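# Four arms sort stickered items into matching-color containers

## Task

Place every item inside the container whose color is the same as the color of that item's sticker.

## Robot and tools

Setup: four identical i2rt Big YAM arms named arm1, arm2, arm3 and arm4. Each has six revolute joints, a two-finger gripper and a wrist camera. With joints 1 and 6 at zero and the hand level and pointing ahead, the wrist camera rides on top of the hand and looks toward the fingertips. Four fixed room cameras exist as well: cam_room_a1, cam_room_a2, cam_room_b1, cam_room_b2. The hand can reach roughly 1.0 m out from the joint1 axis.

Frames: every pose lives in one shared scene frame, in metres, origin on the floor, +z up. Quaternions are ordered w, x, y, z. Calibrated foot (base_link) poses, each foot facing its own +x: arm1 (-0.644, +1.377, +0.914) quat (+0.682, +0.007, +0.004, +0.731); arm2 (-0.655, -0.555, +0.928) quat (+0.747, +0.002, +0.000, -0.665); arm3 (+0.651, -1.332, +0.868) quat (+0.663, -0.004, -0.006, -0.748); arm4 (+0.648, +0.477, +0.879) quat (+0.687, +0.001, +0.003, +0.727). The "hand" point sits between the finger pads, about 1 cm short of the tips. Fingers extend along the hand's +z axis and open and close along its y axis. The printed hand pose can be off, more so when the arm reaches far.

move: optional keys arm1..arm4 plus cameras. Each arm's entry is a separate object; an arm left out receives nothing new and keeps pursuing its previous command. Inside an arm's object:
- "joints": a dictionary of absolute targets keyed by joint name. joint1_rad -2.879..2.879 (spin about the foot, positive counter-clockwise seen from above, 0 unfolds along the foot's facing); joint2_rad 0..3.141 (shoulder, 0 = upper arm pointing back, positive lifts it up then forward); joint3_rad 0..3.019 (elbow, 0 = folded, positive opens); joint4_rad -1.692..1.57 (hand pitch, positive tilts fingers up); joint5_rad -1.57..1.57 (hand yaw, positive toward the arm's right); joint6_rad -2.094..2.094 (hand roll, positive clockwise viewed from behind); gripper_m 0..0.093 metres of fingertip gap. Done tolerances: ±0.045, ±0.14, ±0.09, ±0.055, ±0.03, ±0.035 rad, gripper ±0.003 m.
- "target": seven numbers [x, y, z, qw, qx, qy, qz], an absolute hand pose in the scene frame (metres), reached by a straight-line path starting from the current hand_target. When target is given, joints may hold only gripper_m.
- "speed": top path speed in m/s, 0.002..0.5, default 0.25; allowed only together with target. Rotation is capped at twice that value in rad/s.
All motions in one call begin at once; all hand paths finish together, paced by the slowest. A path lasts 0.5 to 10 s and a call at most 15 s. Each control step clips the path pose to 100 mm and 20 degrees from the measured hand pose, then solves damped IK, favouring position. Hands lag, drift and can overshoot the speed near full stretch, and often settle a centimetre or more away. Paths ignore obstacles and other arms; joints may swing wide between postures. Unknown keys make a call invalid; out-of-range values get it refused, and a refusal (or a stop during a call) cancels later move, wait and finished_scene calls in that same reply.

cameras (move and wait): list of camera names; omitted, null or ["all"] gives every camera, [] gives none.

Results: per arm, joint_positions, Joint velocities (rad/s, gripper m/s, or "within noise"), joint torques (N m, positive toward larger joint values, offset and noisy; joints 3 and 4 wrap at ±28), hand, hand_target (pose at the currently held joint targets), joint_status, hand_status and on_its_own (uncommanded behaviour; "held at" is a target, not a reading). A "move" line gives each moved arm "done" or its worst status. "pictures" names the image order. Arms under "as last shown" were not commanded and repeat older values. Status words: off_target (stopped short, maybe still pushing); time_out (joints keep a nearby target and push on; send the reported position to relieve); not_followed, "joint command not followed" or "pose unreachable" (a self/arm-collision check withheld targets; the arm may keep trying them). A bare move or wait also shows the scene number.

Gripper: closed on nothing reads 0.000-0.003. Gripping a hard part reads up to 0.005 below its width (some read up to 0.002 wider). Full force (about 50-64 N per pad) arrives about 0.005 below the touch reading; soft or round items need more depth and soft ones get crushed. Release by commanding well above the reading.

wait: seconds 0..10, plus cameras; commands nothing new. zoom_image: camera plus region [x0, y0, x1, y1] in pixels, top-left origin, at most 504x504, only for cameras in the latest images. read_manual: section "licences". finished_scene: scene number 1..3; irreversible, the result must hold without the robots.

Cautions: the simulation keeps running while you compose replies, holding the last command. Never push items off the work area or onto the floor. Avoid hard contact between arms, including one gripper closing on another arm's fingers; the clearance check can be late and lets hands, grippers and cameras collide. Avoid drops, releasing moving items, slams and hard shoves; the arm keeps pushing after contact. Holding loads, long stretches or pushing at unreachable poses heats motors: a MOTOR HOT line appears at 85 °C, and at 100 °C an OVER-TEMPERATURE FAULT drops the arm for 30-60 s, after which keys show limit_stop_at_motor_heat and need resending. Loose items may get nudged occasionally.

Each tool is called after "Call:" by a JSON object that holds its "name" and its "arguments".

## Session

Call:
{"name": "move", "arguments": {"arm1": {"joints": {"joint1_rad": 1.57, "joint2_rad": 1.484, "joint3_rad": 1.484, "joint4_rad": -0.8, "joint5_rad": 0, "joint6_rad": 0, "gripper_m": 0.093}}, "arm2": {"joints": {"joint1_rad": -1.57, "joint2_rad": 1.484, "joint3_rad": 1.484, "joint4_rad": -0.8, "joint5_rad": 0, "joint6_rad": 0, "gripper_m": 0.093}}, "arm3": {"joints": {"joint1_rad": 1.57, "joint2_rad": 1.484, "joint3_rad": 1.484, "joint4_rad": -0.8, "joint5_rad": 0, "joint6_rad": 0, "gripper_m": 0.093}}, "arm4": {"joints": {"joint1_rad": -1.57, "joint2_rad": 1.484, "joint3_rad": 1.484, "joint4_rad": -0.8, "joint5_rad": 0, "joint6_rad": 0, "gripper_m": 0.093}}}}

Scene clock: 1.90 s.
Joint torques (N m): arm1=[-2.84 -12.75 14.04 1.94 0.08 0.01] | arm2=[1.32 -16.32 12.7 2.41 -0.05 -0.09] | arm3=[1.26 -16.32 10.99 1.84 0.12 -0.11] | arm4=[1.2 -17.38 10.99 1.52 0.03 0.16]
Motor temperatures (°C): arm1=[20 23 27 23 21 21 21] | arm2=[23 24 26 22 22 20 23] | arm3=[24 23 24 23 24 23 23] | arm4=[22 22 24 22 24 21 24]
Heat: arm1: hottest joint3_rad 27 °C; arm2: hottest joint3_rad 26 °C; arm3: hottest joint1_rad 24 °C; arm4: hottest joint3_rad 24 °C.
move: arm1 done; arm2 done; arm3 done; arm4 done
Joint velocities: within noise
arm1.joint_positions: joint1_rad=+1.580 joint2_rad=+1.503 joint3_rad=+1.459 joint4_rad=-0.814 joint5_rad=-0.002 joint6_rad=+0.006 gripper_m=+0.09306
arm1.joint_status: all done
arm1.hand: x=-1.2435 y=+1.3295 z=+1.2334 quat_wxyz=(+0.014, +0.934, +0.034, -0.356) (m; scene frame)
arm1.hand_target: x=-1.2470 y=+1.3354 z=+1.2605 quat_wxyz=(+0.011, +0.923, +0.032, -0.383) (m; scene frame)
arm1.hand_status: not commanded
arm2.joint_positions: joint1_rad=-1.579 joint2_rad=+1.489 joint3_rad=+1.475 joint4_rad=-0.807 joint5_rad=+0.000 joint6_rad=+0.014 gripper_m=+0.09310
arm2.joint_status: all done
arm2.hand: x=-1.2602 y=-0.6219 z=+1.2545 quat_wxyz=(-0.021, -0.930, -0.044, +0.364) (m; scene frame)
arm2.hand_target: x=-1.2615 y=-0.6275 z=+1.2641 quat_wxyz=(-0.021, -0.925, -0.055, +0.374) (m; scene frame)
arm2.hand_status: not commanded
arm3.joint_positions: joint1_rad=+1.568 joint2_rad=+1.490 joint3_rad=+1.473 joint4_rad=-0.811 joint5_rad=-0.002 joint6_rad=+0.005 gripper_m=+0.09306
arm3.joint_status: all done
arm3.hand: x=+1.2531 y=-1.4018 z=+1.1949 quat_wxyz=(-0.363, -0.057, -0.930, +0.027) (m; scene frame)
arm3.hand_target: x=+1.2560 y=-1.4014 z=+1.2062 quat_wxyz=(-0.376, -0.054, -0.925, +0.029) (m; scene frame)
arm3.hand_status: not commanded
arm4.joint_positions: joint1_rad=-1.576 joint2_rad=+1.498 joint3_rad=+1.461 joint4_rad=-0.812 joint5_rad=+0.001 joint6_rad=-0.012 gripper_m=+0.09311
arm4.joint_status: all done
arm4.hand: x=+1.2549 y=+0.5089 z=+1.1905 quat_wxyz=(-0.351, +0.030, -0.936, -0.005) (m; scene frame)
arm4.hand_target: x=+1.2586 y=+0.5130 z=+1.2133 quat_wxyz=(-0.374, +0.027, -0.927, -0.009) (m; scene frame)
arm4.hand_status: not commanded
pictures: arm1_cam_wrist, arm2_cam_wrist, arm3_cam_wrist, arm4_cam_wrist, cam_room_a1, cam_room_a2, cam_room_b1, cam_room_b2
Images, in order (width x height): arm1_cam_wrist 672x504, arm2_cam_wrist 672x504, arm3_cam_wrist 672x504, arm4_cam_wrist 672x504, cam_room_a1 672x504, cam_room_a2 672x504, cam_room_b1 672x504, cam_room_b2 672x504.

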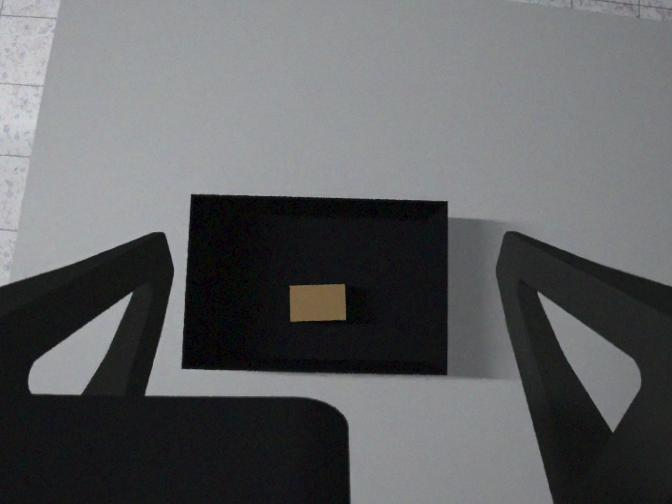

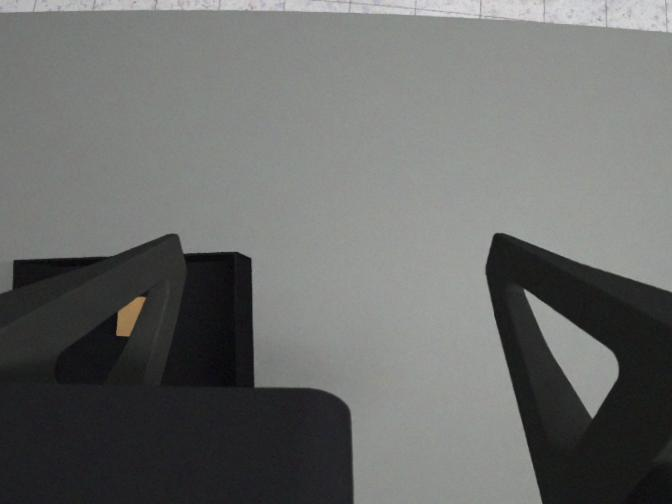

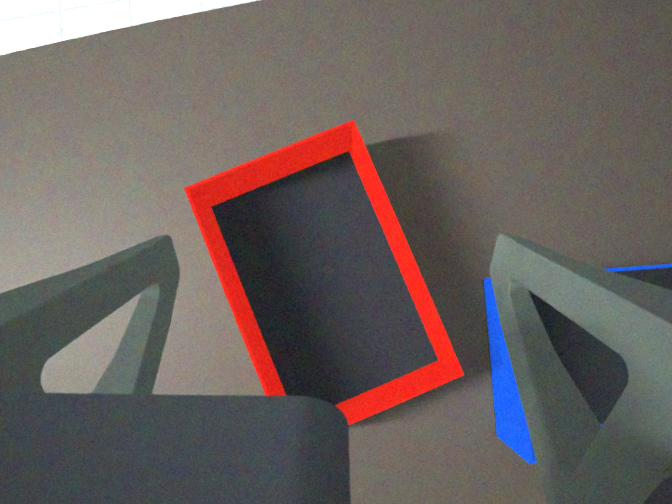

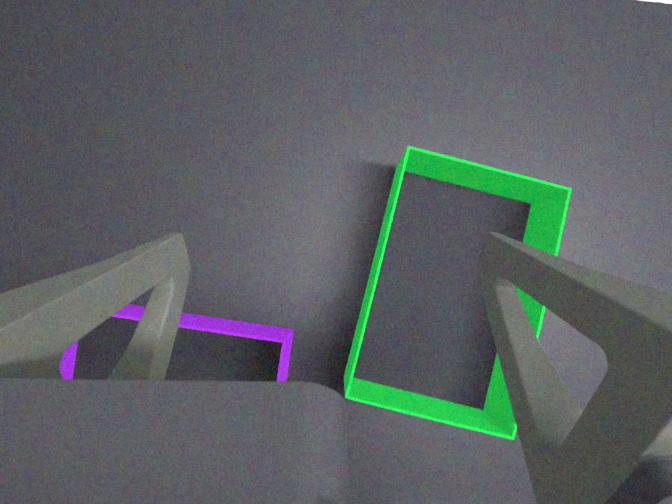

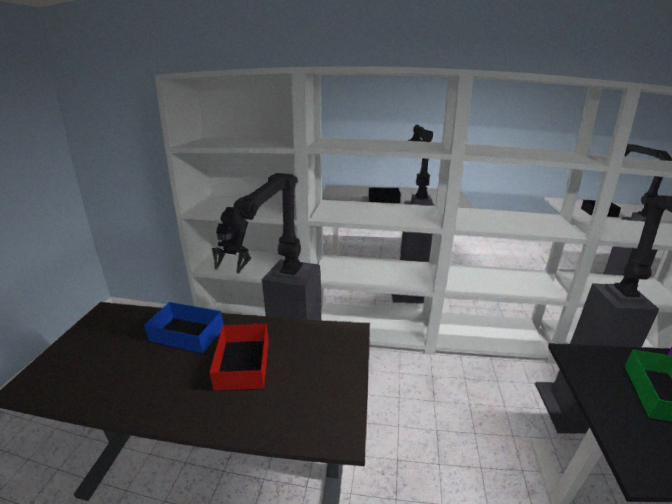

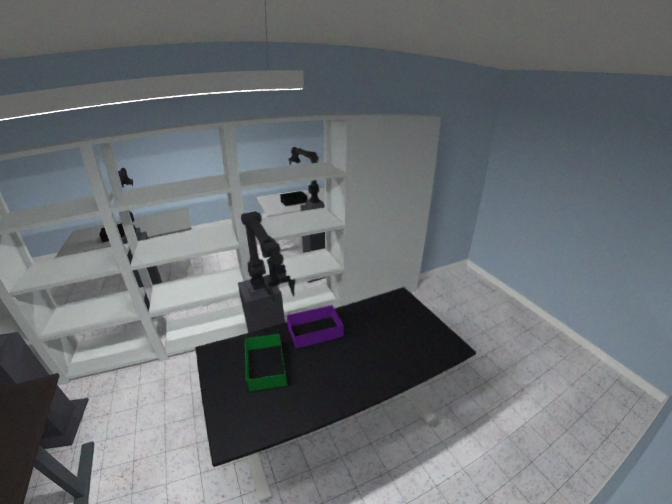

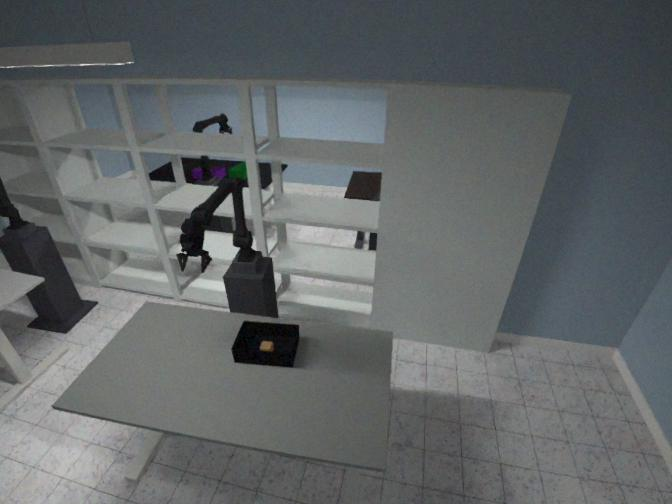

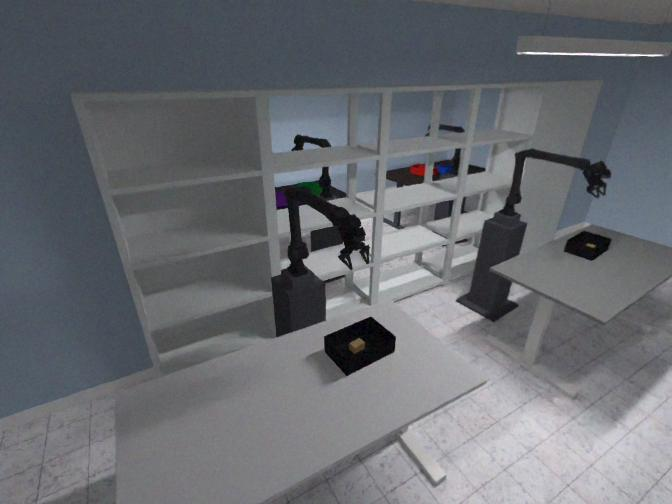

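Call:
{"name": "zoom_image", "arguments": {"camera": "cam_room_b1", "region": [240, 330, 296, 372]}}

Call:
{"name": "zoom_image", "arguments": {"camera": "cam_room_b2", "region": [325, 320, 397, 374]}}

Call:
{"name": "zoom_image", "arguments": {"camera": "arm1_cam_wrist", "region": [250, 250, 390, 355]}}

Call:
{"name": "zoom_image", "arguments": {"camera": "cam_room_a2", "region": [270, 180, 330, 225]}}

Call:
{"name": "zoom_image", "arguments": {"camera": "cam_room_b2", "region": [560, 225, 620, 270]}}

Scaled by 9.000.

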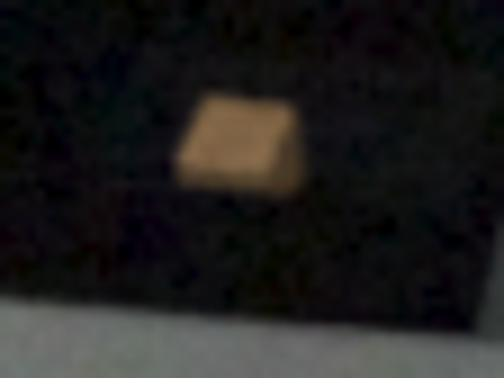

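Scaled by 7.000.

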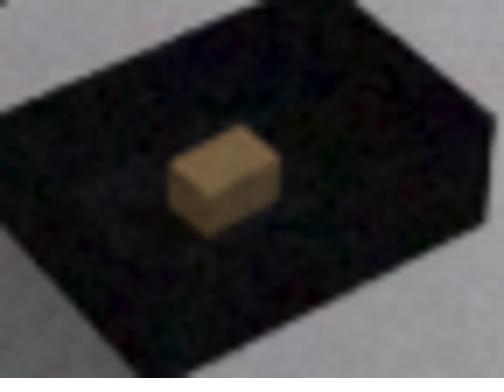

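Scaled by 3.600.

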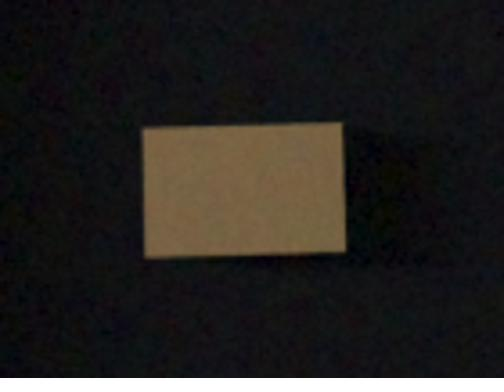

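Scaled by 8.400.

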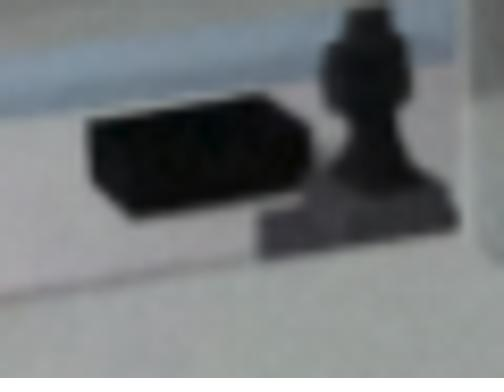

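Scaled by 8.400.

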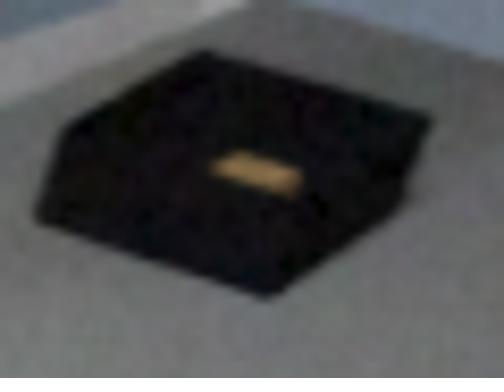

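Call:
{"name": "move", "arguments": {"arm1": {"joints": {"joint1_rad": 1.62, "joint2_rad": 1.909, "joint3_rad": 0.887, "joint4_rad": -0.024}}, "arm2": {"joints": {"joint1_rad": -1.098, "joint2_rad": 1.944, "joint3_rad": 1.009, "joint4_rad": -0.112}}, "cameras": ["arm1_cam_wrist", "arm2_cam_wrist"]}}

Scene clock: 34.47 s.
Joint torques (N m): arm1=[-0.79 -12.1 6.42 1.87 0.07 -0.05] | arm2=[0.97 -18.37 9.39 2.3 0.06 -0.05] | arm3=[1.2 -16.09 10.89 1.8 0.11 -0.09] | arm4=[1.38 -16.97 11 1.57 0.05 0.15]
Motor temperatures (°C): arm1=[20 25 30 23 21 21 21] | arm2=[23 25 30 22 22 20 23] | arm3=[24 24 26 23 24 23 23] | arm4=[22 23 30 22 24 21 24]
Heat: arm1: hottest joint3_rad 30 °C; arm2: hottest joint3_rad 30 °C; arm3: hottest joint3_rad 26 °C; arm4: hottest joint3_rad 30 °C.
move: arm1 done; arm2 done
Joint velocities: within noise
arm1.joint_positions: joint1_rad=+1.610 joint2_rad=+1.910 joint3_rad=+0.888 joint4_rad=-0.040 joint5_rad=-0.001 joint6_rad=+0.008 gripper_m=+0.09298
arm1.joint_status: all done
arm1.hand: x=-1.1723 y=+1.3207 z=+0.8461 quat_wxyz=(+0.013, +0.965, +0.049, -0.258) (m; scene frame)
arm1.hand_target: x=-1.1753 y=+1.3152 z=+0.8487 quat_wxyz=(+0.014, +0.962, +0.057, -0.267) (m; scene frame)
arm1.hand_status: not commanded
arm2.joint_positions: joint1_rad=-1.100 joint2_rad=+1.949 joint3_rad=+0.981 joint4_rad=-0.127 joint5_rad=-0.002 joint6_rad=+0.012 gripper_m=+0.09310
arm2.joint_status: all done
arm2.hand: x=-1.1159 y=-0.8620 z=+0.8503 quat_wxyz=(-0.069, -0.932, -0.276, +0.224) (m; scene frame)
arm2.hand_target: x=-1.1313 y=-0.8735 z=+0.8642 quat_wxyz=(-0.074, -0.924, -0.281, +0.246) (m; scene frame)
arm2.hand_status: not commanded
arm3, arm4: as last shown
pictures: arm1_cam_wrist, arm2_cam_wrist
Images, in order (width x height): arm1_cam_wrist 672x504, arm2_cam_wrist 672x504.

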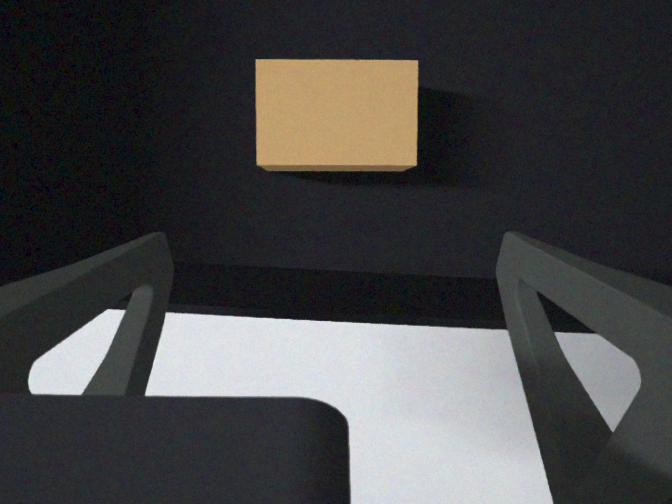

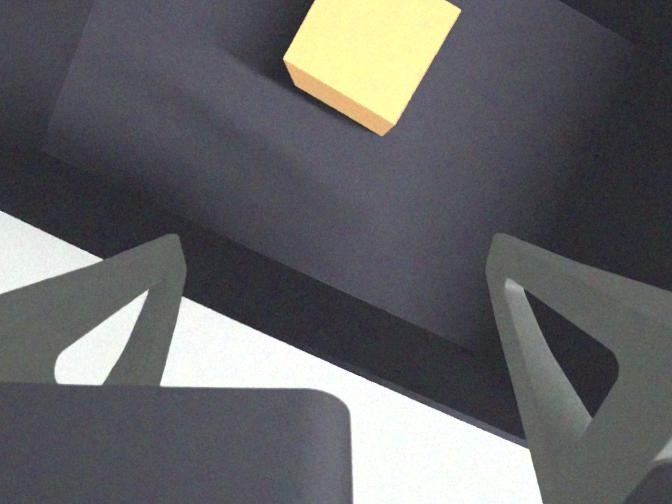

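Call:
{"name": "move", "arguments": {"arm1": {"target": [-1.252, 1.314, 0.758, -0.014, -0.9645, -0.0522, 0.2584], "speed": 0.12}, "arm2": {"target": [-1.175, -0.8905, 0.817, -0.0081, -0.9654, -0.0303, 0.2587], "speed": 0.15}, "cameras": ["arm1_cam_wrist", "arm2_cam_wrist"]}}

Scene clock: 52.07 s.
Joint torques (N m): arm1=[-2.08 -14.15 9.25 1.65 -0.04 -0.05] | arm2=[1.32 -17.49 10.77 1.05 0.43 0.22] | arm3=[1.26 -16.15 10.91 1.83 0.12 -0.1] | arm4=[1.32 -17.49 11 1.54 0.06 0.14]
Motor temperatures (°C): arm1=[20 25 30 23 21 21 21] | arm2=[23 25 30 22 22 20 23] | arm3=[24 25 27 23 24 23 23] | arm4=[22 23 32 22 24 21 24]
Heat: arm1: hottest joint3_rad 30 °C; arm2: hottest joint3_rad 30 °C; arm3: hottest joint3_rad 27 °C; arm4: hottest joint3_rad 32 °C.
move: arm1 off_target; arm2 off_target
Joint velocities: within noise
arm1.joint_positions: joint1_rad=+1.610 joint2_rad=+2.221 joint3_rad=+1.117 joint4_rad=+0.004 joint5_rad=-0.004 joint6_rad=+0.006 gripper_m=+0.09298
arm1.joint_status: not commanded
arm1.hand: x=-1.2315 y=+1.3143 z=+0.7535 quat_wxyz=(+0.013, +0.969, +0.050, -0.240) (m; scene frame)
arm1.hand_target: x=-1.2513 y=+1.3141 z=+0.7587 quat_wxyz=(+0.014, +0.964, +0.052, -0.259) (m; scene frame)
arm1.hand_status: off_target (0.021 m and 2.2 deg from the pose sent, 0.119 m and 0.4 deg at the start)
arm2.joint_positions: joint1_rad=-1.046 joint2_rad=+2.109 joint3_rad=+1.170 joint4_rad=-0.176 joint5_rad=+0.276 joint6_rad=+0.508 gripper_m=+0.09310
arm2.joint_status: not commanded
arm2.hand: x=-1.1677 y=-0.8792 z=+0.8234 quat_wxyz=(-0.008, -0.965, -0.034, +0.259) (m; scene frame)
arm2.hand_target: x=-1.1743 y=-0.8902 z=+0.8172 quat_wxyz=(-0.008, -0.965, -0.031, +0.259) (m; scene frame)
arm2.hand_status: off_target (0.015 m and 0.4 deg from the pose sent, 0.074 m and 29.7 deg at the start)
arm3, arm4: as last shown
pictures: arm1_cam_wrist, arm2_cam_wrist
Images, in order (width x height): arm1_cam_wrist 672x504, arm2_cam_wrist 672x504.

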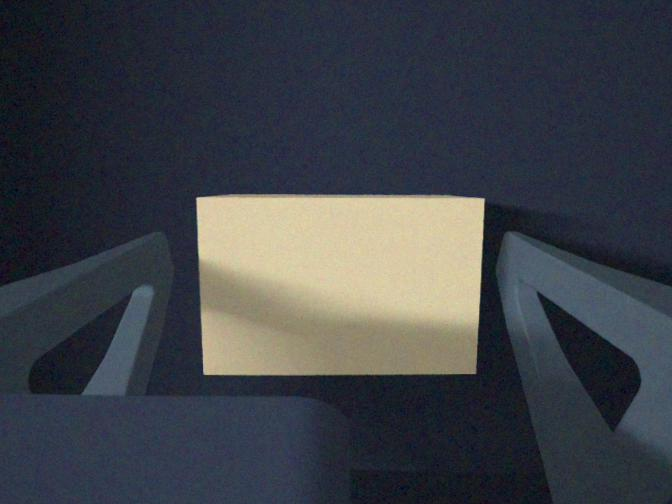

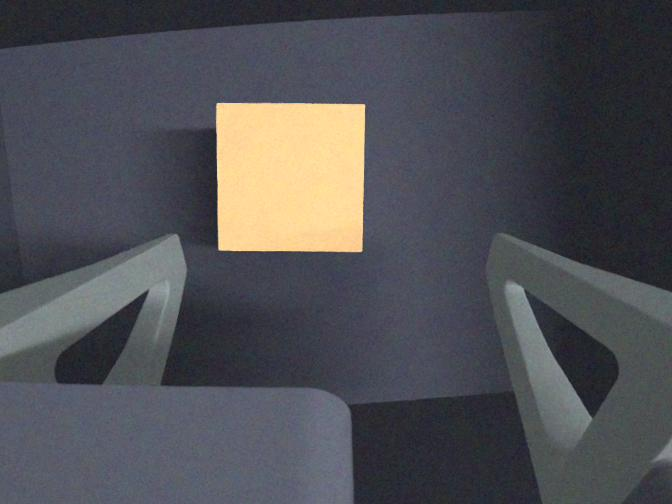

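Call:
{"name": "move", "arguments": {"arm1": {"target": [-1.254, 1.314, 0.748, -0.014, -0.9645, -0.0522, 0.2584], "speed": 0.1}, "arm2": {"target": [-1.2075, -0.906, 0.752, -0.0081, -0.9654, -0.0303, 0.2587], "speed": 0.12}, "cameras": []}}

Call:
{"name": "move", "arguments": {"arm1": {"joints": {"gripper_m": 0.056}}, "cameras": ["arm1_cam_wrist", "arm2_cam_wrist"]}}

Scene clock: 62.87 s.
Joint torques (N m): arm1=[-2.26 -14.04 9.01 1.78 -0.09 -0.04] | arm2=[0.44 -19.6 10.13 2.22 0.18 0.1] | arm3=[1.26 -16.03 10.89 1.78 0.12 -0.1] | arm4=[0.73 -17.2 11.04 1.46 0.06 0.18]
Motor temperatures (°C): arm1=[20 25 30 23 21 21 21] | arm2=[23 25 31 22 22 20 23] | arm3=[24 25 27 23 24 23 23] | arm4=[22 23 33 22 24 21 24]
Heat: arm1: hottest joint3_rad 30 °C; arm2: hottest joint3_rad 31 °C; arm3: hottest joint3_rad 27 °C; arm4: hottest joint3_rad 33 °C.
move: arm1 off_target; arm2 off_target
Joint velocities: within noise
arm1.joint_positions: joint1_rad=+1.610 joint2_rad=+2.244 joint3_rad=+1.129 joint4_rad=+0.014 joint5_rad=-0.004 joint6_rad=+0.006 gripper_m=+0.09298
arm1.joint_status: not commanded
arm1.hand: x=-1.2333 y=+1.3141 z=+0.7449 quat_wxyz=(+0.013, +0.969, +0.050, -0.240) (m; scene frame)
arm1.hand_target: x=-1.2532 y=+1.3142 z=+0.7487 quat_wxyz=(+0.014, +0.965, +0.052, -0.258) (m; scene frame)
arm1.hand_status: off_target (0.021 m and 2.2 deg from the pose sent, 0.023 m and 2.2 deg at the start)
arm2.joint_positions: joint1_rad=-1.046 joint2_rad=+2.304 joint3_rad=+1.320 joint4_rad=-0.160 joint5_rad=+0.276 joint6_rad=+0.509 gripper_m=+0.09310
arm2.joint_status: not commanded
arm2.hand: x=-1.1927 y=-0.8977 z=+0.7563 quat_wxyz=(+0.000, -0.968, -0.035, +0.248) (m; scene frame)
arm2.hand_target: x=-1.2067 y=-0.9055 z=+0.7525 quat_wxyz=(-0.008, -0.965, -0.030, +0.259) (m; scene frame)
arm2.hand_status: off_target (0.017 m and 1.7 deg from the pose sent, 0.086 m and 0.4 deg at the start)
arm3, arm4: as last shown
pictures: none
No camera images: "cameras" was empty.

Scene clock: 63.43 s.
Joint torques (N m): arm1=[-2.26 -13.74 9.16 1.77 -0.09 -0.07] | arm2=[0.5 -19.66 10.1 2.24 0.18 0.1] | arm3=[1.32 -16.21 10.84 1.8 0.11 -0.1] | arm4=[0.79 -17.26 11.12 1.4 0.05 0.16]
Motor temperatures (°C): arm1=[20 25 30 23 21 21 21] | arm2=[23 25 31 22 22 20 23] | arm3=[24 25 27 23 24 23 23] | arm4=[22 23 33 22 24 21 24]
Heat: arm1: hottest joint3_rad 30 °C; arm2: hottest joint3_rad 31 °C; arm3: hottest joint3_rad 27 °C; arm4: hottest joint3_rad 33 °C.
move: arm1 off_target
Joint velocities: within noise
arm1.joint_positions: joint1_rad=+1.610 joint2_rad=+2.244 joint3_rad=+1.129 joint4_rad=+0.014 joint5_rad=-0.004 joint6_rad=+0.006 gripper_m=+0.06893
arm1.joint_status: gripper_m off_target (ended at +0.06895, target +0.05600)
arm1.hand: x=-1.2336 y=+1.3141 z=+0.7450 quat_wxyz=(+0.013, +0.969, +0.051, -0.240) (m; scene frame)
arm1.hand_target: x=-1.2532 y=+1.3142 z=+0.7487 quat_wxyz=(+0.014, +0.965, +0.052, -0.258) (m; scene frame)
arm1.hand_status: not commanded
arm2, arm3, arm4: as last shown
pictures: arm1_cam_wrist, arm2_cam_wrist
Images, in order (width x height): arm1_cam_wrist 672x504, arm2_cam_wrist 672x504.

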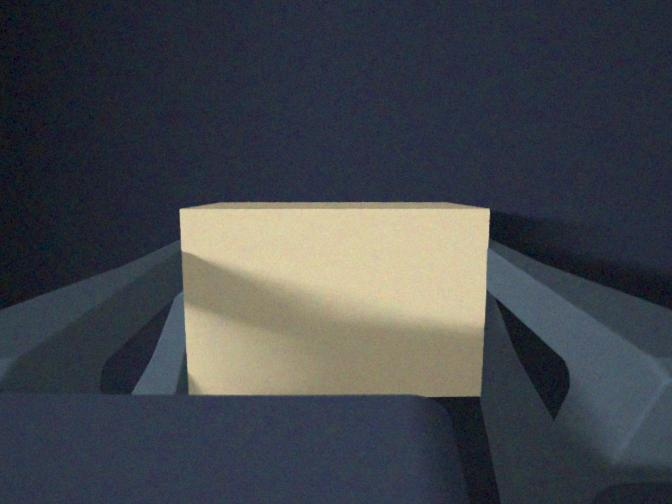

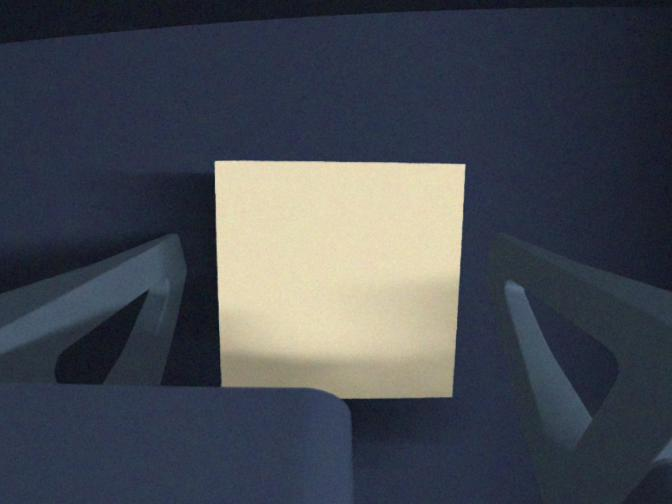

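Call:
{"name": "move", "arguments": {"arm1": {"target": [-1.20, 1.316, 0.93, -0.014, -0.9645, -0.0522, 0.2584], "speed": 0.3}, "arm2": {"joints": {"gripper_m": 0.04}}, "cameras": []}}

Call:
{"name": "move", "arguments": {"arm1": {"joints": {"joint2_rad": 1.042, "joint3_rad": 0.6, "joint4_rad": 0.965}}, "arm2": {"target": [-1.16, -0.895, 0.94, -0.0081, -0.9654, -0.0303, 0.2587], "speed": 0.3}, "cameras": ["arm2_cam_wrist", "cam_room_b2", "cam_room_b1"]}}

Call:
{"name": "move", "arguments": {"arm2": {"joints": {"joint2_rad": 1.042, "joint3_rad": 0.6, "joint4_rad": 0.965, "joint5_rad": 0, "joint6_rad": 0}}, "cameras": ["arm1_cam_wrist", "arm2_cam_wrist", "cam_room_b1", "cam_room_b2"]}}

Call:
{"name": "zoom_image", "arguments": {"camera": "cam_room_b2", "region": [260, 200, 400, 305]}}

Call:
{"name": "zoom_image", "arguments": {"camera": "cam_room_b1", "region": [180, 180, 320, 285]}}

Scene clock: 76.17 s.
Joint torques (N m): arm1=[-1.9 -11.52 8.91 1.1 0.01 0.05] | arm2=[0.56 -19.66 10.07 2.19 0.19 0.1] | arm3=[1.14 -16.09 10.89 1.83 0.12 -0.11] | arm4=[1.08 -17.26 11.07 1.52 0.04 0.16]
Motor temperatures (°C): arm1=[20 25 30 23 21 21 22] | arm2=[23 26 32 22 22 20 23] | arm3=[24 25 28 23 24 23 23] | arm4=[22 24 34 22 24 21 24]
Heat: arm1: hottest joint3_rad 30 °C; arm2: hottest joint3_rad 32 °C; arm3: hottest joint3_rad 28 °C; arm4: hottest joint3_rad 34 °C.
move: arm1 done; arm2 off_target
Joint velocities: within noise
arm1.joint_positions: joint1_rad=+1.610 joint2_rad=+1.770 joint3_rad=+1.005 joint4_rad=-0.288 joint5_rad=-0.004 joint6_rad=+0.006 gripper_m=+0.06893
arm1.joint_status: not commanded
arm1.hand: x=-1.2009 y=+1.3168 z=+0.9329 quat_wxyz=(+0.015, +0.963, +0.050, -0.263) (m; scene frame)
arm1.hand_target: x=-1.2000 y=+1.3160 z=+0.9300 quat_wxyz=(+0.014, +0.965, +0.052, -0.258) (m; scene frame)
arm1.hand_status: done (0.003 m and 0.6 deg from the pose sent, 0.188 m and 2.2 deg at the start)
arm2.joint_positions: joint1_rad=-1.046 joint2_rad=+2.304 joint3_rad=+1.321 joint4_rad=-0.159 joint5_rad=+0.276 joint6_rad=+0.509 gripper_m=+0.05327
arm2.joint_status: gripper_m off_target (ended at +0.05330, target +0.04000)
arm2.hand: x=-1.1931 y=-0.8980 z=+0.7566 quat_wxyz=(+0.000, -0.968, -0.035, +0.249) (m; scene frame)
arm2.hand_target: x=-1.2067 y=-0.9055 z=+0.7525 quat_wxyz=(-0.008, -0.965, -0.030, +0.259) (m; scene frame)
arm2.hand_status: not commanded
arm3, arm4: as last shown
pictures: none
No camera images: "cameras" was empty.

Scene clock: 77.80 s.
Joint torques (N m): arm1=[-1.67 -3.08 11.03 2.11 0.06 0.03] | arm2=[1.26 -18.2 8.66 1.24 0.42 0.22] | arm3=[1.2 -16.09 10.92 1.85 0.11 -0.1] | arm4=[1.55 -17.49 10.96 1.57 0.05 0.19]
Motor temperatures (°C): arm1=[20 25 30 23 21 21 22] | arm2=[23 26 31 22 22 20 23] | arm3=[24 25 28 23 24 23 23] | arm4=[22 24 34 22 24 21 24]
Heat: arm1: hottest joint3_rad 30 °C; arm2: hottest joint3_rad 31 °C; arm3: hottest joint3_rad 28 °C; arm4: hottest joint3_rad 34 °C.
move: arm1 done; arm2 off_target
Joint velocities: within noise
arm1.joint_positions: joint1_rad=+1.610 joint2_rad=+1.034 joint3_rad=+0.598 joint4_rad=+0.945 joint5_rad=-0.004 joint6_rad=+0.006 gripper_m=+0.06893
arm1.joint_status: all done
arm1.hand: x=-1.0819 y=+1.3278 z=+1.3695 quat_wxyz=(+0.049, +0.499, +0.029, -0.865) (m; scene frame)
arm1.hand_target: x=-1.0818 y=+1.3271 z=+1.3720 quat_wxyz=(+0.049, +0.493, +0.029, -0.868) (m; scene frame)
arm1.hand_status: not commanded
arm2.joint_positions: joint1_rad=-1.020 joint2_rad=+1.875 joint3_rad=+1.223 joint4_rad=-0.439 joint5_rad=+0.287 joint6_rad=+0.531 gripper_m=+0.05327
arm2.joint_status: not commanded
arm2.hand: x=-1.1676 y=-0.8973 z=+0.9541 quat_wxyz=(-0.017, -0.962, -0.033, +0.272) (m; scene frame)
arm2.hand_target: x=-1.1600 y=-0.8947 z=+0.9402 quat_wxyz=(-0.008, -0.965, -0.030, +0.259) (m; scene frame)
arm2.hand_status: off_target (0.016 m and 1.9 deg from the pose sent, 0.186 m and 1.6 deg at the start)
arm3, arm4: as last shown
pictures: arm2_cam_wrist, cam_room_b1, cam_room_b2
Images, in order (width x height): arm2_cam_wrist 672x504, cam_room_b1 672x504, cam_room_b2 672x504.

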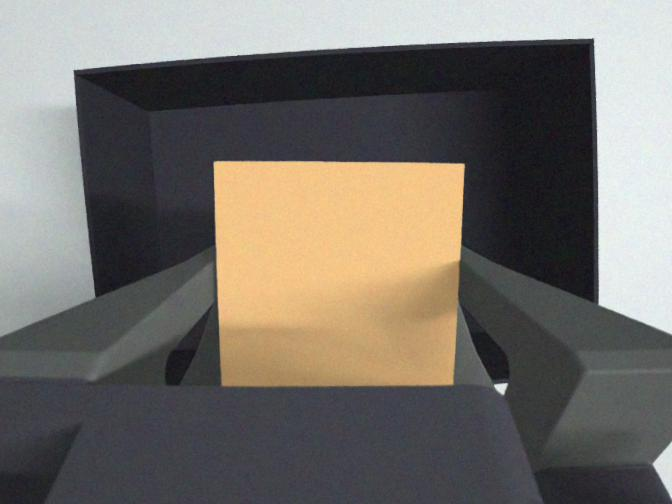

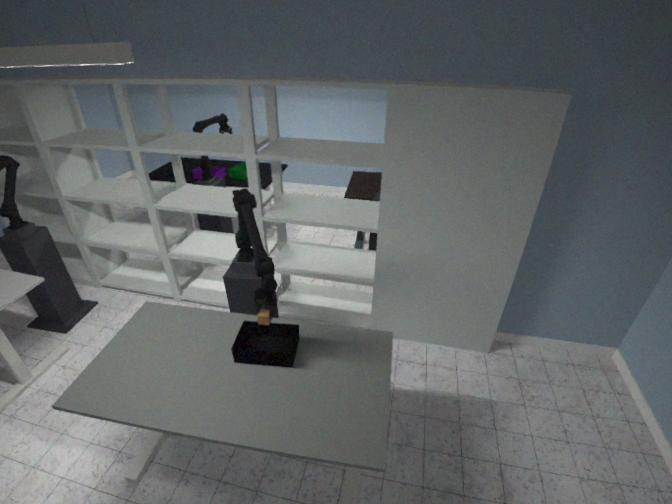

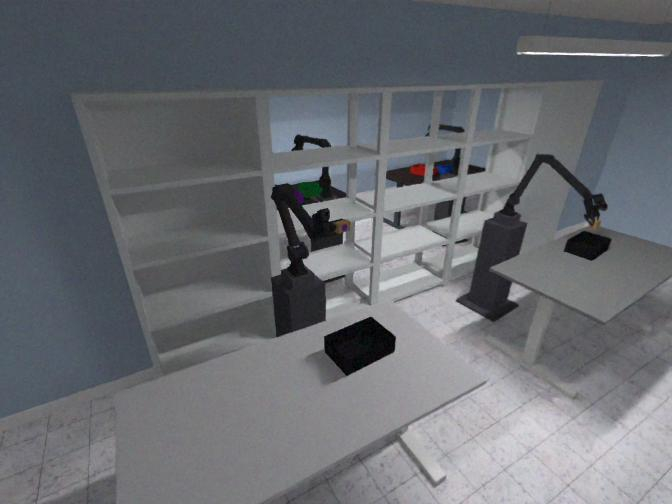

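Scene clock: 79.47 s.
Joint torques (N m): arm1=[-1.49 -2.49 10.86 2.11 0.02 0.01] | arm2=[1.14 -6.95 10.03 3.04 -0.18 -0.08] | arm3=[1.2 -16.15 10.89 1.83 0.11 -0.1] | arm4=[0.97 -17.2 11.12 1.51 0.08 0.16]
Motor temperatures (°C): arm1=[20 25 31 23 21 21 22] | arm2=[23 26 31 22 22 20 23] | arm3=[24 25 28 23 24 23 23] | arm4=[22 24 34 22 24 21 24]
Heat: arm1: hottest joint3_rad 31 °C; arm2: hottest joint3_rad 31 °C; arm3: hottest joint3_rad 28 °C; arm4: hottest joint3_rad 34 °C.
move: arm2 done
Joint velocities: within noise
arm1, arm3, arm4: as last shown
arm1.hand_target: x=-1.0818 y=+1.3271 z=+1.3719 quat_wxyz=(+0.049, +0.493, +0.029, -0.868) (m; scene frame)
arm2.joint_positions: joint1_rad=-1.019 joint2_rad=+1.039 joint3_rad=+0.611 joint4_rad=+0.941 joint5_rad=+0.003 joint6_rad=+0.014 gripper_m=+0.05327
arm2.joint_status: all done
arm2.hand: x=-1.0099 y=-0.8352 z=+1.3800 quat_wxyz=(-0.288, -0.479, -0.162, +0.813) (m; scene frame)
arm2.hand_target: x=-1.0063 y=-0.8359 z=+1.3777 quat_wxyz=(-0.286, -0.473, -0.166, +0.817) (m; scene frame)
arm2.hand_status: not commanded
pictures: arm1_cam_wrist, arm2_cam_wrist, cam_room_b1, cam_room_b2
Images, in order (width x height): arm1_cam_wrist 672x504, arm2_cam_wrist 672x504, cam_room_b1 672x504, cam_room_b2 672x504.

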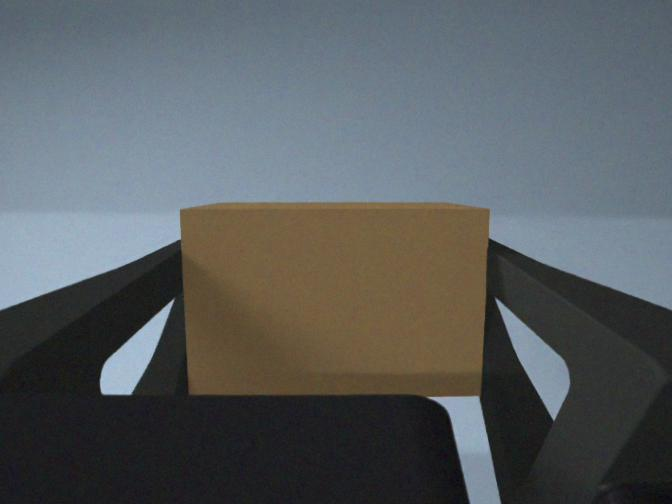

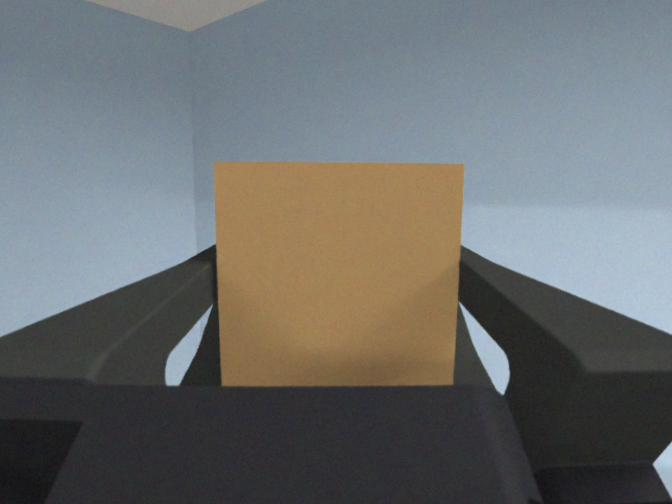

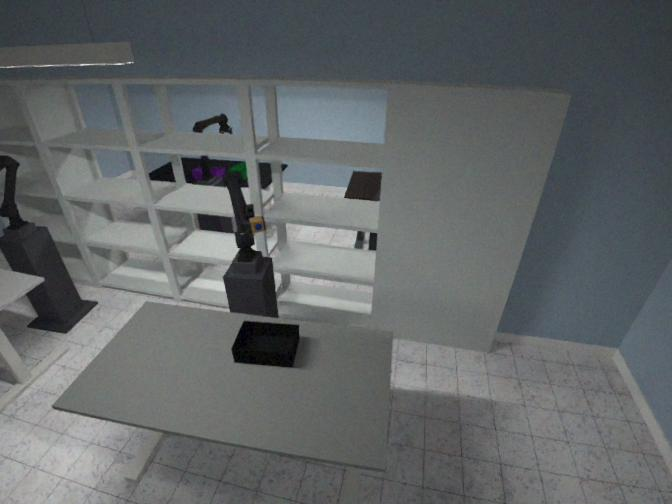

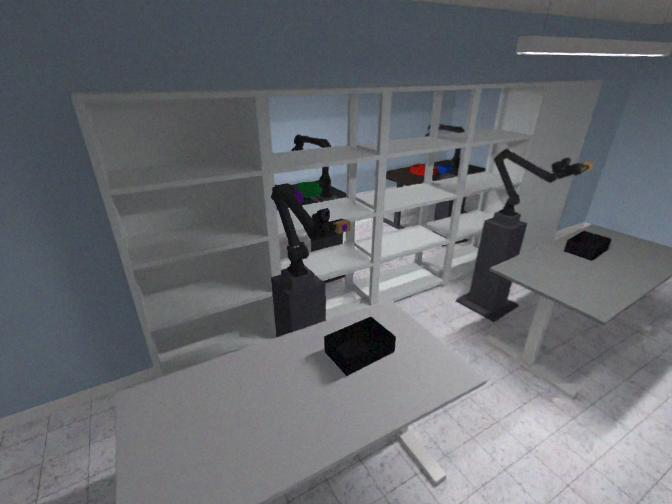

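Scaled by 3.600.

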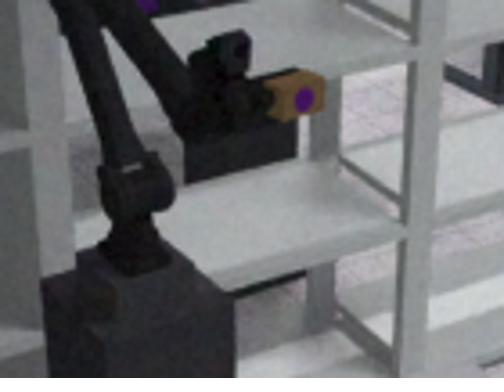

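Scaled by 3.600.

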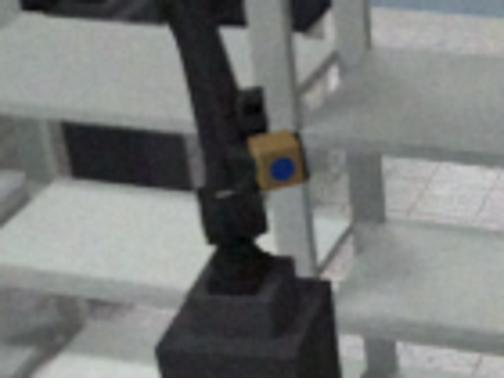

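Call:
{"name": "move", "arguments": {"arm1": {"joints": {"joint1_rad": -2.248, "joint2_rad": 0.389, "joint3_rad": 0.5515, "joint4_rad": -1.2095, "joint5_rad": 0, "joint6_rad": 0}}, "arm2": {"joints": {"joint1_rad": 0.923, "joint2_rad": 0.381, "joint3_rad": 0.515, "joint4_rad": -1.181, "joint5_rad": 0, "joint6_rad": 0}}, "arm3": {"joints": {"joint1_rad": -1.983, "joint2_rad": 0.424, "joint3_rad": 0.681, "joint4_rad": -1.304}}, "arm4": {"joints": {"joint1_rad": 0.913, "joint2_rad": 0.415, "joint3_rad": 0.649, "joint4_rad": -1.281}}, "cameras": []}}

Call:
{"name": "move", "arguments": {"arm1": {"target": [0.005, 0.927, 1.09, 0.247, 0.2888, 0.9217, -0.0774], "speed": 0.3}, "arm2": {"target": [0.005, -0.943, 1.09, 0.2497, 0.254, 0.9319, -0.0681], "speed": 0.3}, "cameras": []}}

Call:
{"name": "move", "arguments": {"arm1": {"target": [0.005, 0.927, 1.0, 0.2349, 0.2898, 0.9248, -0.0736], "speed": 0.12}, "arm2": {"target": [0.008, -0.945, 1.01, 0.2415, 0.2546, 0.9341, -0.0658], "speed": 0.12}, "cameras": ["arm1_cam_wrist", "arm2_cam_wrist", "cam_room_b2"]}}

Scene clock: 95.70 s.
Joint torques (N m): arm1=[-2.08 3.43 12.64 0.88 -0.03 0.01] | arm2=[1.03 -0.5 11.75 1.29 0.13 -0.06] | arm3=[0.38 1.44 9.2 0.72 -0.03 -0.1] | arm4=[0.91 1.38 9.21 0.46 0.16 0.15]
Motor temperatures (°C): arm1=[20 24 32 23 21 21 22] | arm2=[23 25 31 22 22 20 24] | arm3=[24 25 28 23 24 23 23] | arm4=[22 24 35 22 24 21 24]
Heat: arm1: hottest joint3_rad 32 °C; arm2: hottest joint3_rad 31 °C; arm3: hottest joint3_rad 28 °C; arm4: hottest joint3_rad 35 °C.
move: arm1 done; arm2 done; arm3 done; arm4 done
Joint velocities: within noise
arm1.joint_positions: joint1_rad=-2.242 joint2_rad=+0.396 joint3_rad=+0.537 joint4_rad=-1.201 joint5_rad=+0.002 joint6_rad=+0.005 gripper_m=+0.06899
arm1.joint_status: all done
arm1.hand: x=-0.4792 y=+1.2646 z=+1.0894 quat_wxyz=(-0.233, -0.289, -0.925, +0.076) (m; scene frame)
arm1.hand_target: x=-0.4794 y=+1.2637 z=+1.0971 quat_wxyz=(-0.239, -0.289, -0.924, +0.079) (m; scene frame)
arm1.hand_status: not commanded
arm2.joint_positions: joint1_rad=+0.919 joint2_rad=+0.393 joint3_rad=+0.513 joint4_rad=-1.169 joint5_rad=-0.003 joint6_rad=+0.013 gripper_m=+0.05325
arm2.joint_status: all done
arm2.hand: x=-0.4837 y=-0.6575 z=+1.0988 quat_wxyz=(-0.250, -0.262, -0.930, +0.063) (m; scene frame)
arm2.hand_target: x=-0.4858 y=-0.6560 z=+1.1006 quat_wxyz=(-0.250, -0.254, -0.932, +0.066) (m; scene frame)
arm2.hand_status: not commanded
arm3.joint_positions: joint1_rad=-1.972 joint2_rad=+0.425 joint3_rad=+0.684 joint4_rad=-1.297 joint5_rad=+0.001 joint6_rad=+0.005 gripper_m=+0.09306
arm3.joint_status: all done
arm3.hand: x=+0.4785 y=-1.2286 z=+1.1007 quat_wxyz=(+0.062, -0.932, +0.253, +0.252) (m; scene frame)
arm3.hand_target: x=+0.4812 y=-1.2279 z=+1.0984 quat_wxyz=(+0.062, -0.932, +0.256, +0.248) (m; scene frame)
arm3.hand_status: not commanded
arm4.joint_positions: joint1_rad=+0.910 joint2_rad=+0.419 joint3_rad=+0.644 joint4_rad=-1.271 joint5_rad=-0.002 joint6_rad=-0.011 gripper_m=+0.09311
arm4.joint_status: all done
arm4.hand: x=+0.4851 y=+0.5913 z=+1.0987 quat_wxyz=(-0.075, +0.923, -0.283, -0.249) (m; scene frame)
arm4.hand_target: x=+0.4867 y=+0.5900 z=+1.1006 quat_wxyz=(-0.074, +0.922, -0.287, -0.249) (m; scene frame)
arm4.hand_status: not commanded
pictures: none
No camera images: "cameras" was empty.

Scene clock: 98.53 s.
Joint torques (N m): arm1=[-2.9 -19.14 17.55 0.85 -0.09 -0.01] | arm2=[1.32 -21.95 17.02 1.25 0.15 -0.05] | arm3=[0.56 1.44 9.22 0.75 -0.02 -0.11] | arm4=[0.85 1.44 9.22 0.4 0.17 0.16]
Motor temperatures (°C): arm1=[20 24 33 23 21 21 22] | arm2=[23 26 32 22 22 20 24] | arm3=[24 25 29 23 24 23 23] | arm4=[22 24 35 22 24 21 24]
Heat: arm1: hottest joint3_rad 33 °C; arm2: hottest joint3_rad 32 °C; arm3: hottest joint3_rad 29 °C; arm4: hottest joint3_rad 35 °C.
move: arm1 off_target; arm2 off_target
Joint velocities: within noise
arm1.joint_positions: joint1_rad=-2.242 joint2_rad=+2.116 joint3_rad=+1.998 joint4_rad=-0.970 joint5_rad=-0.005 joint6_rad=+0.005 gripper_m=+0.06899
arm1.joint_status: not commanded
arm1.hand: x=-0.0070 y=+0.9410 z=+1.0597 quat_wxyz=(-0.222, -0.290, -0.929, +0.069) (m; scene frame)
arm1.hand_target: x=+0.0032 y=+0.9280 z=+1.0903 quat_wxyz=(-0.248, -0.289, -0.922, +0.078) (m; scene frame)
arm1.hand_status: off_target (0.035 m and 3.1 deg from the pose sent, 0.590 m and 1.7 deg at the start)
arm2.joint_positions: joint1_rad=+0.919 joint2_rad=+2.046 joint3_rad=+1.857 joint4_rad=-0.888 joint5_rad=+0.002 joint6_rad=+0.013 gripper_m=+0.05325
arm2.joint_status: not commanded
arm2.hand: x=-0.0129 y=-0.9372 z=+1.0756 quat_wxyz=(-0.236, -0.263, -0.933, +0.062) (m; scene frame)
arm2.hand_target: x=+0.0037 y=-0.9423 z=+1.0902 quat_wxyz=(-0.251, -0.254, -0.932, +0.068) (m; scene frame)
arm2.hand_status: off_target (0.024 m and 2.0 deg from the pose sent, 0.566 m and 1.0 deg at the start)
arm3, arm4: as last shown
pictures: none
No camera images: "cameras" was empty.

Scene clock: 100.03 s.
Joint torques (N m): arm1=[-3.25 -18.14 11.36 1.59 -0.02 0.03] | arm2=[1.14 -22.07 10.61 2.62 0.12 -0.06] | arm3=[0.44 1.44 9.24 0.72 -0.02 -0.1] | arm4=[1.08 1.03 9.37 0.51 0.15 0.16]
Motor temperatures (°C): arm1=[20 25 33 23 21 21 22] | arm2=[23 26 32 22 22 20 24] | arm3=[24 25 29 23 24 23 23] | arm4=[22 24 35 22 24 21 24]
Heat: arm1: hottest joint3_rad 33 °C; arm2: hottest joint3_rad 32 °C; arm3: hottest joint3_rad 29 °C; arm4: hottest joint3_rad 35 °C.
move: arm1 off_target; arm2 off_target
Joint velocities: within noise
arm1.joint_positions: joint1_rad=-2.242 joint2_rad=+2.164 joint3_rad=+1.952 joint4_rad=-0.839 joint5_rad=-0.005 joint6_rad=+0.006 gripper_m=+0.06899
arm1.joint_status: not commanded
arm1.hand: x=+0.0053 y=+0.9322 z=+1.0157 quat_wxyz=(-0.239, -0.289, -0.924, +0.074) (m; scene frame)
arm1.hand_target: x=+0.0045 y=+0.9272 z=+1.0000 quat_wxyz=(-0.235, -0.290, -0.925, +0.073) (m; scene frame)
arm1.hand_status: off_target (0.017 m and 0.5 deg from the pose sent, 0.062 m and 1.7 deg at the start)
arm2.joint_positions: joint1_rad=+0.919 joint2_rad=+2.117 joint3_rad=+1.849 joint4_rad=-0.782 joint5_rad=+0.002 joint6_rad=+0.013 gripper_m=+0.05325
arm2.joint_status: not commanded
arm2.hand: x=+0.0046 y=-0.9474 z=+1.0324 quat_wxyz=(-0.249, -0.262, -0.930, +0.065) (m; scene frame)
arm2.hand_target: x=+0.0073 y=-0.9447 z=+1.0103 quat_wxyz=(-0.241, -0.255, -0.934, +0.066) (m; scene frame)
arm2.hand_status: off_target (0.023 m and 1.3 deg from the pose sent, 0.069 m and 1.2 deg at the start)
arm3, arm4: as last shown
pictures: arm1_cam_wrist, arm2_cam_wrist, cam_room_b2
Images, in order (width x height): arm1_cam_wrist 672x504, arm2_cam_wrist 672x504, cam_room_b2 672x504.

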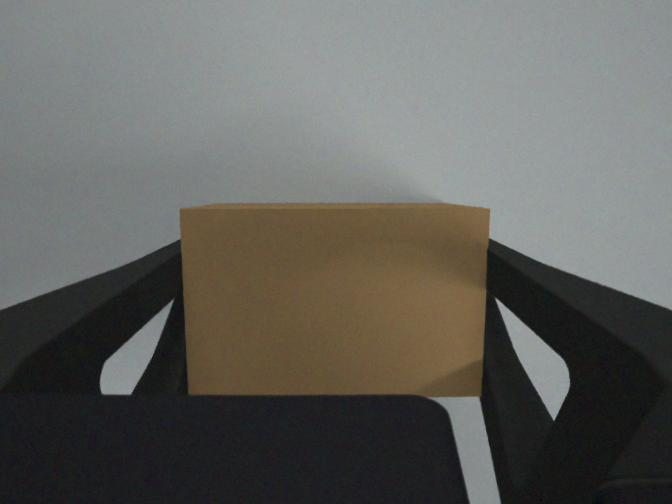

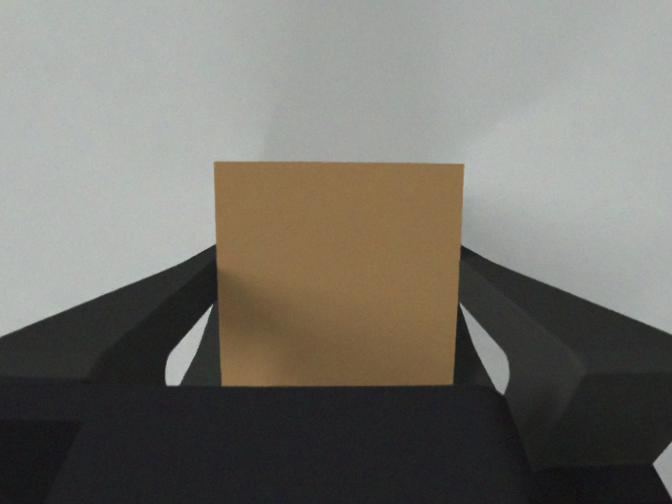

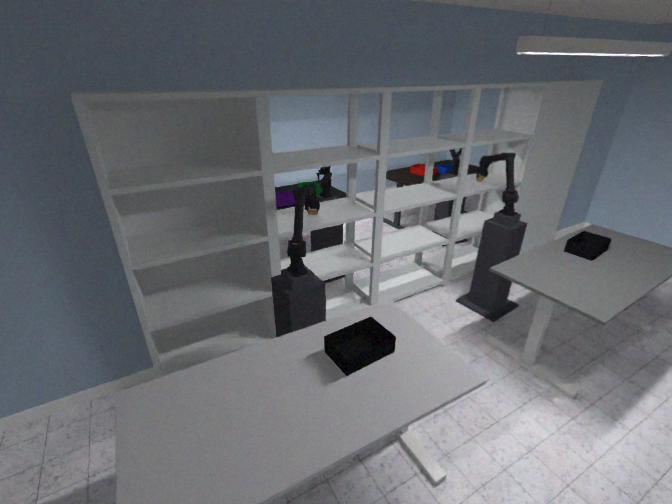

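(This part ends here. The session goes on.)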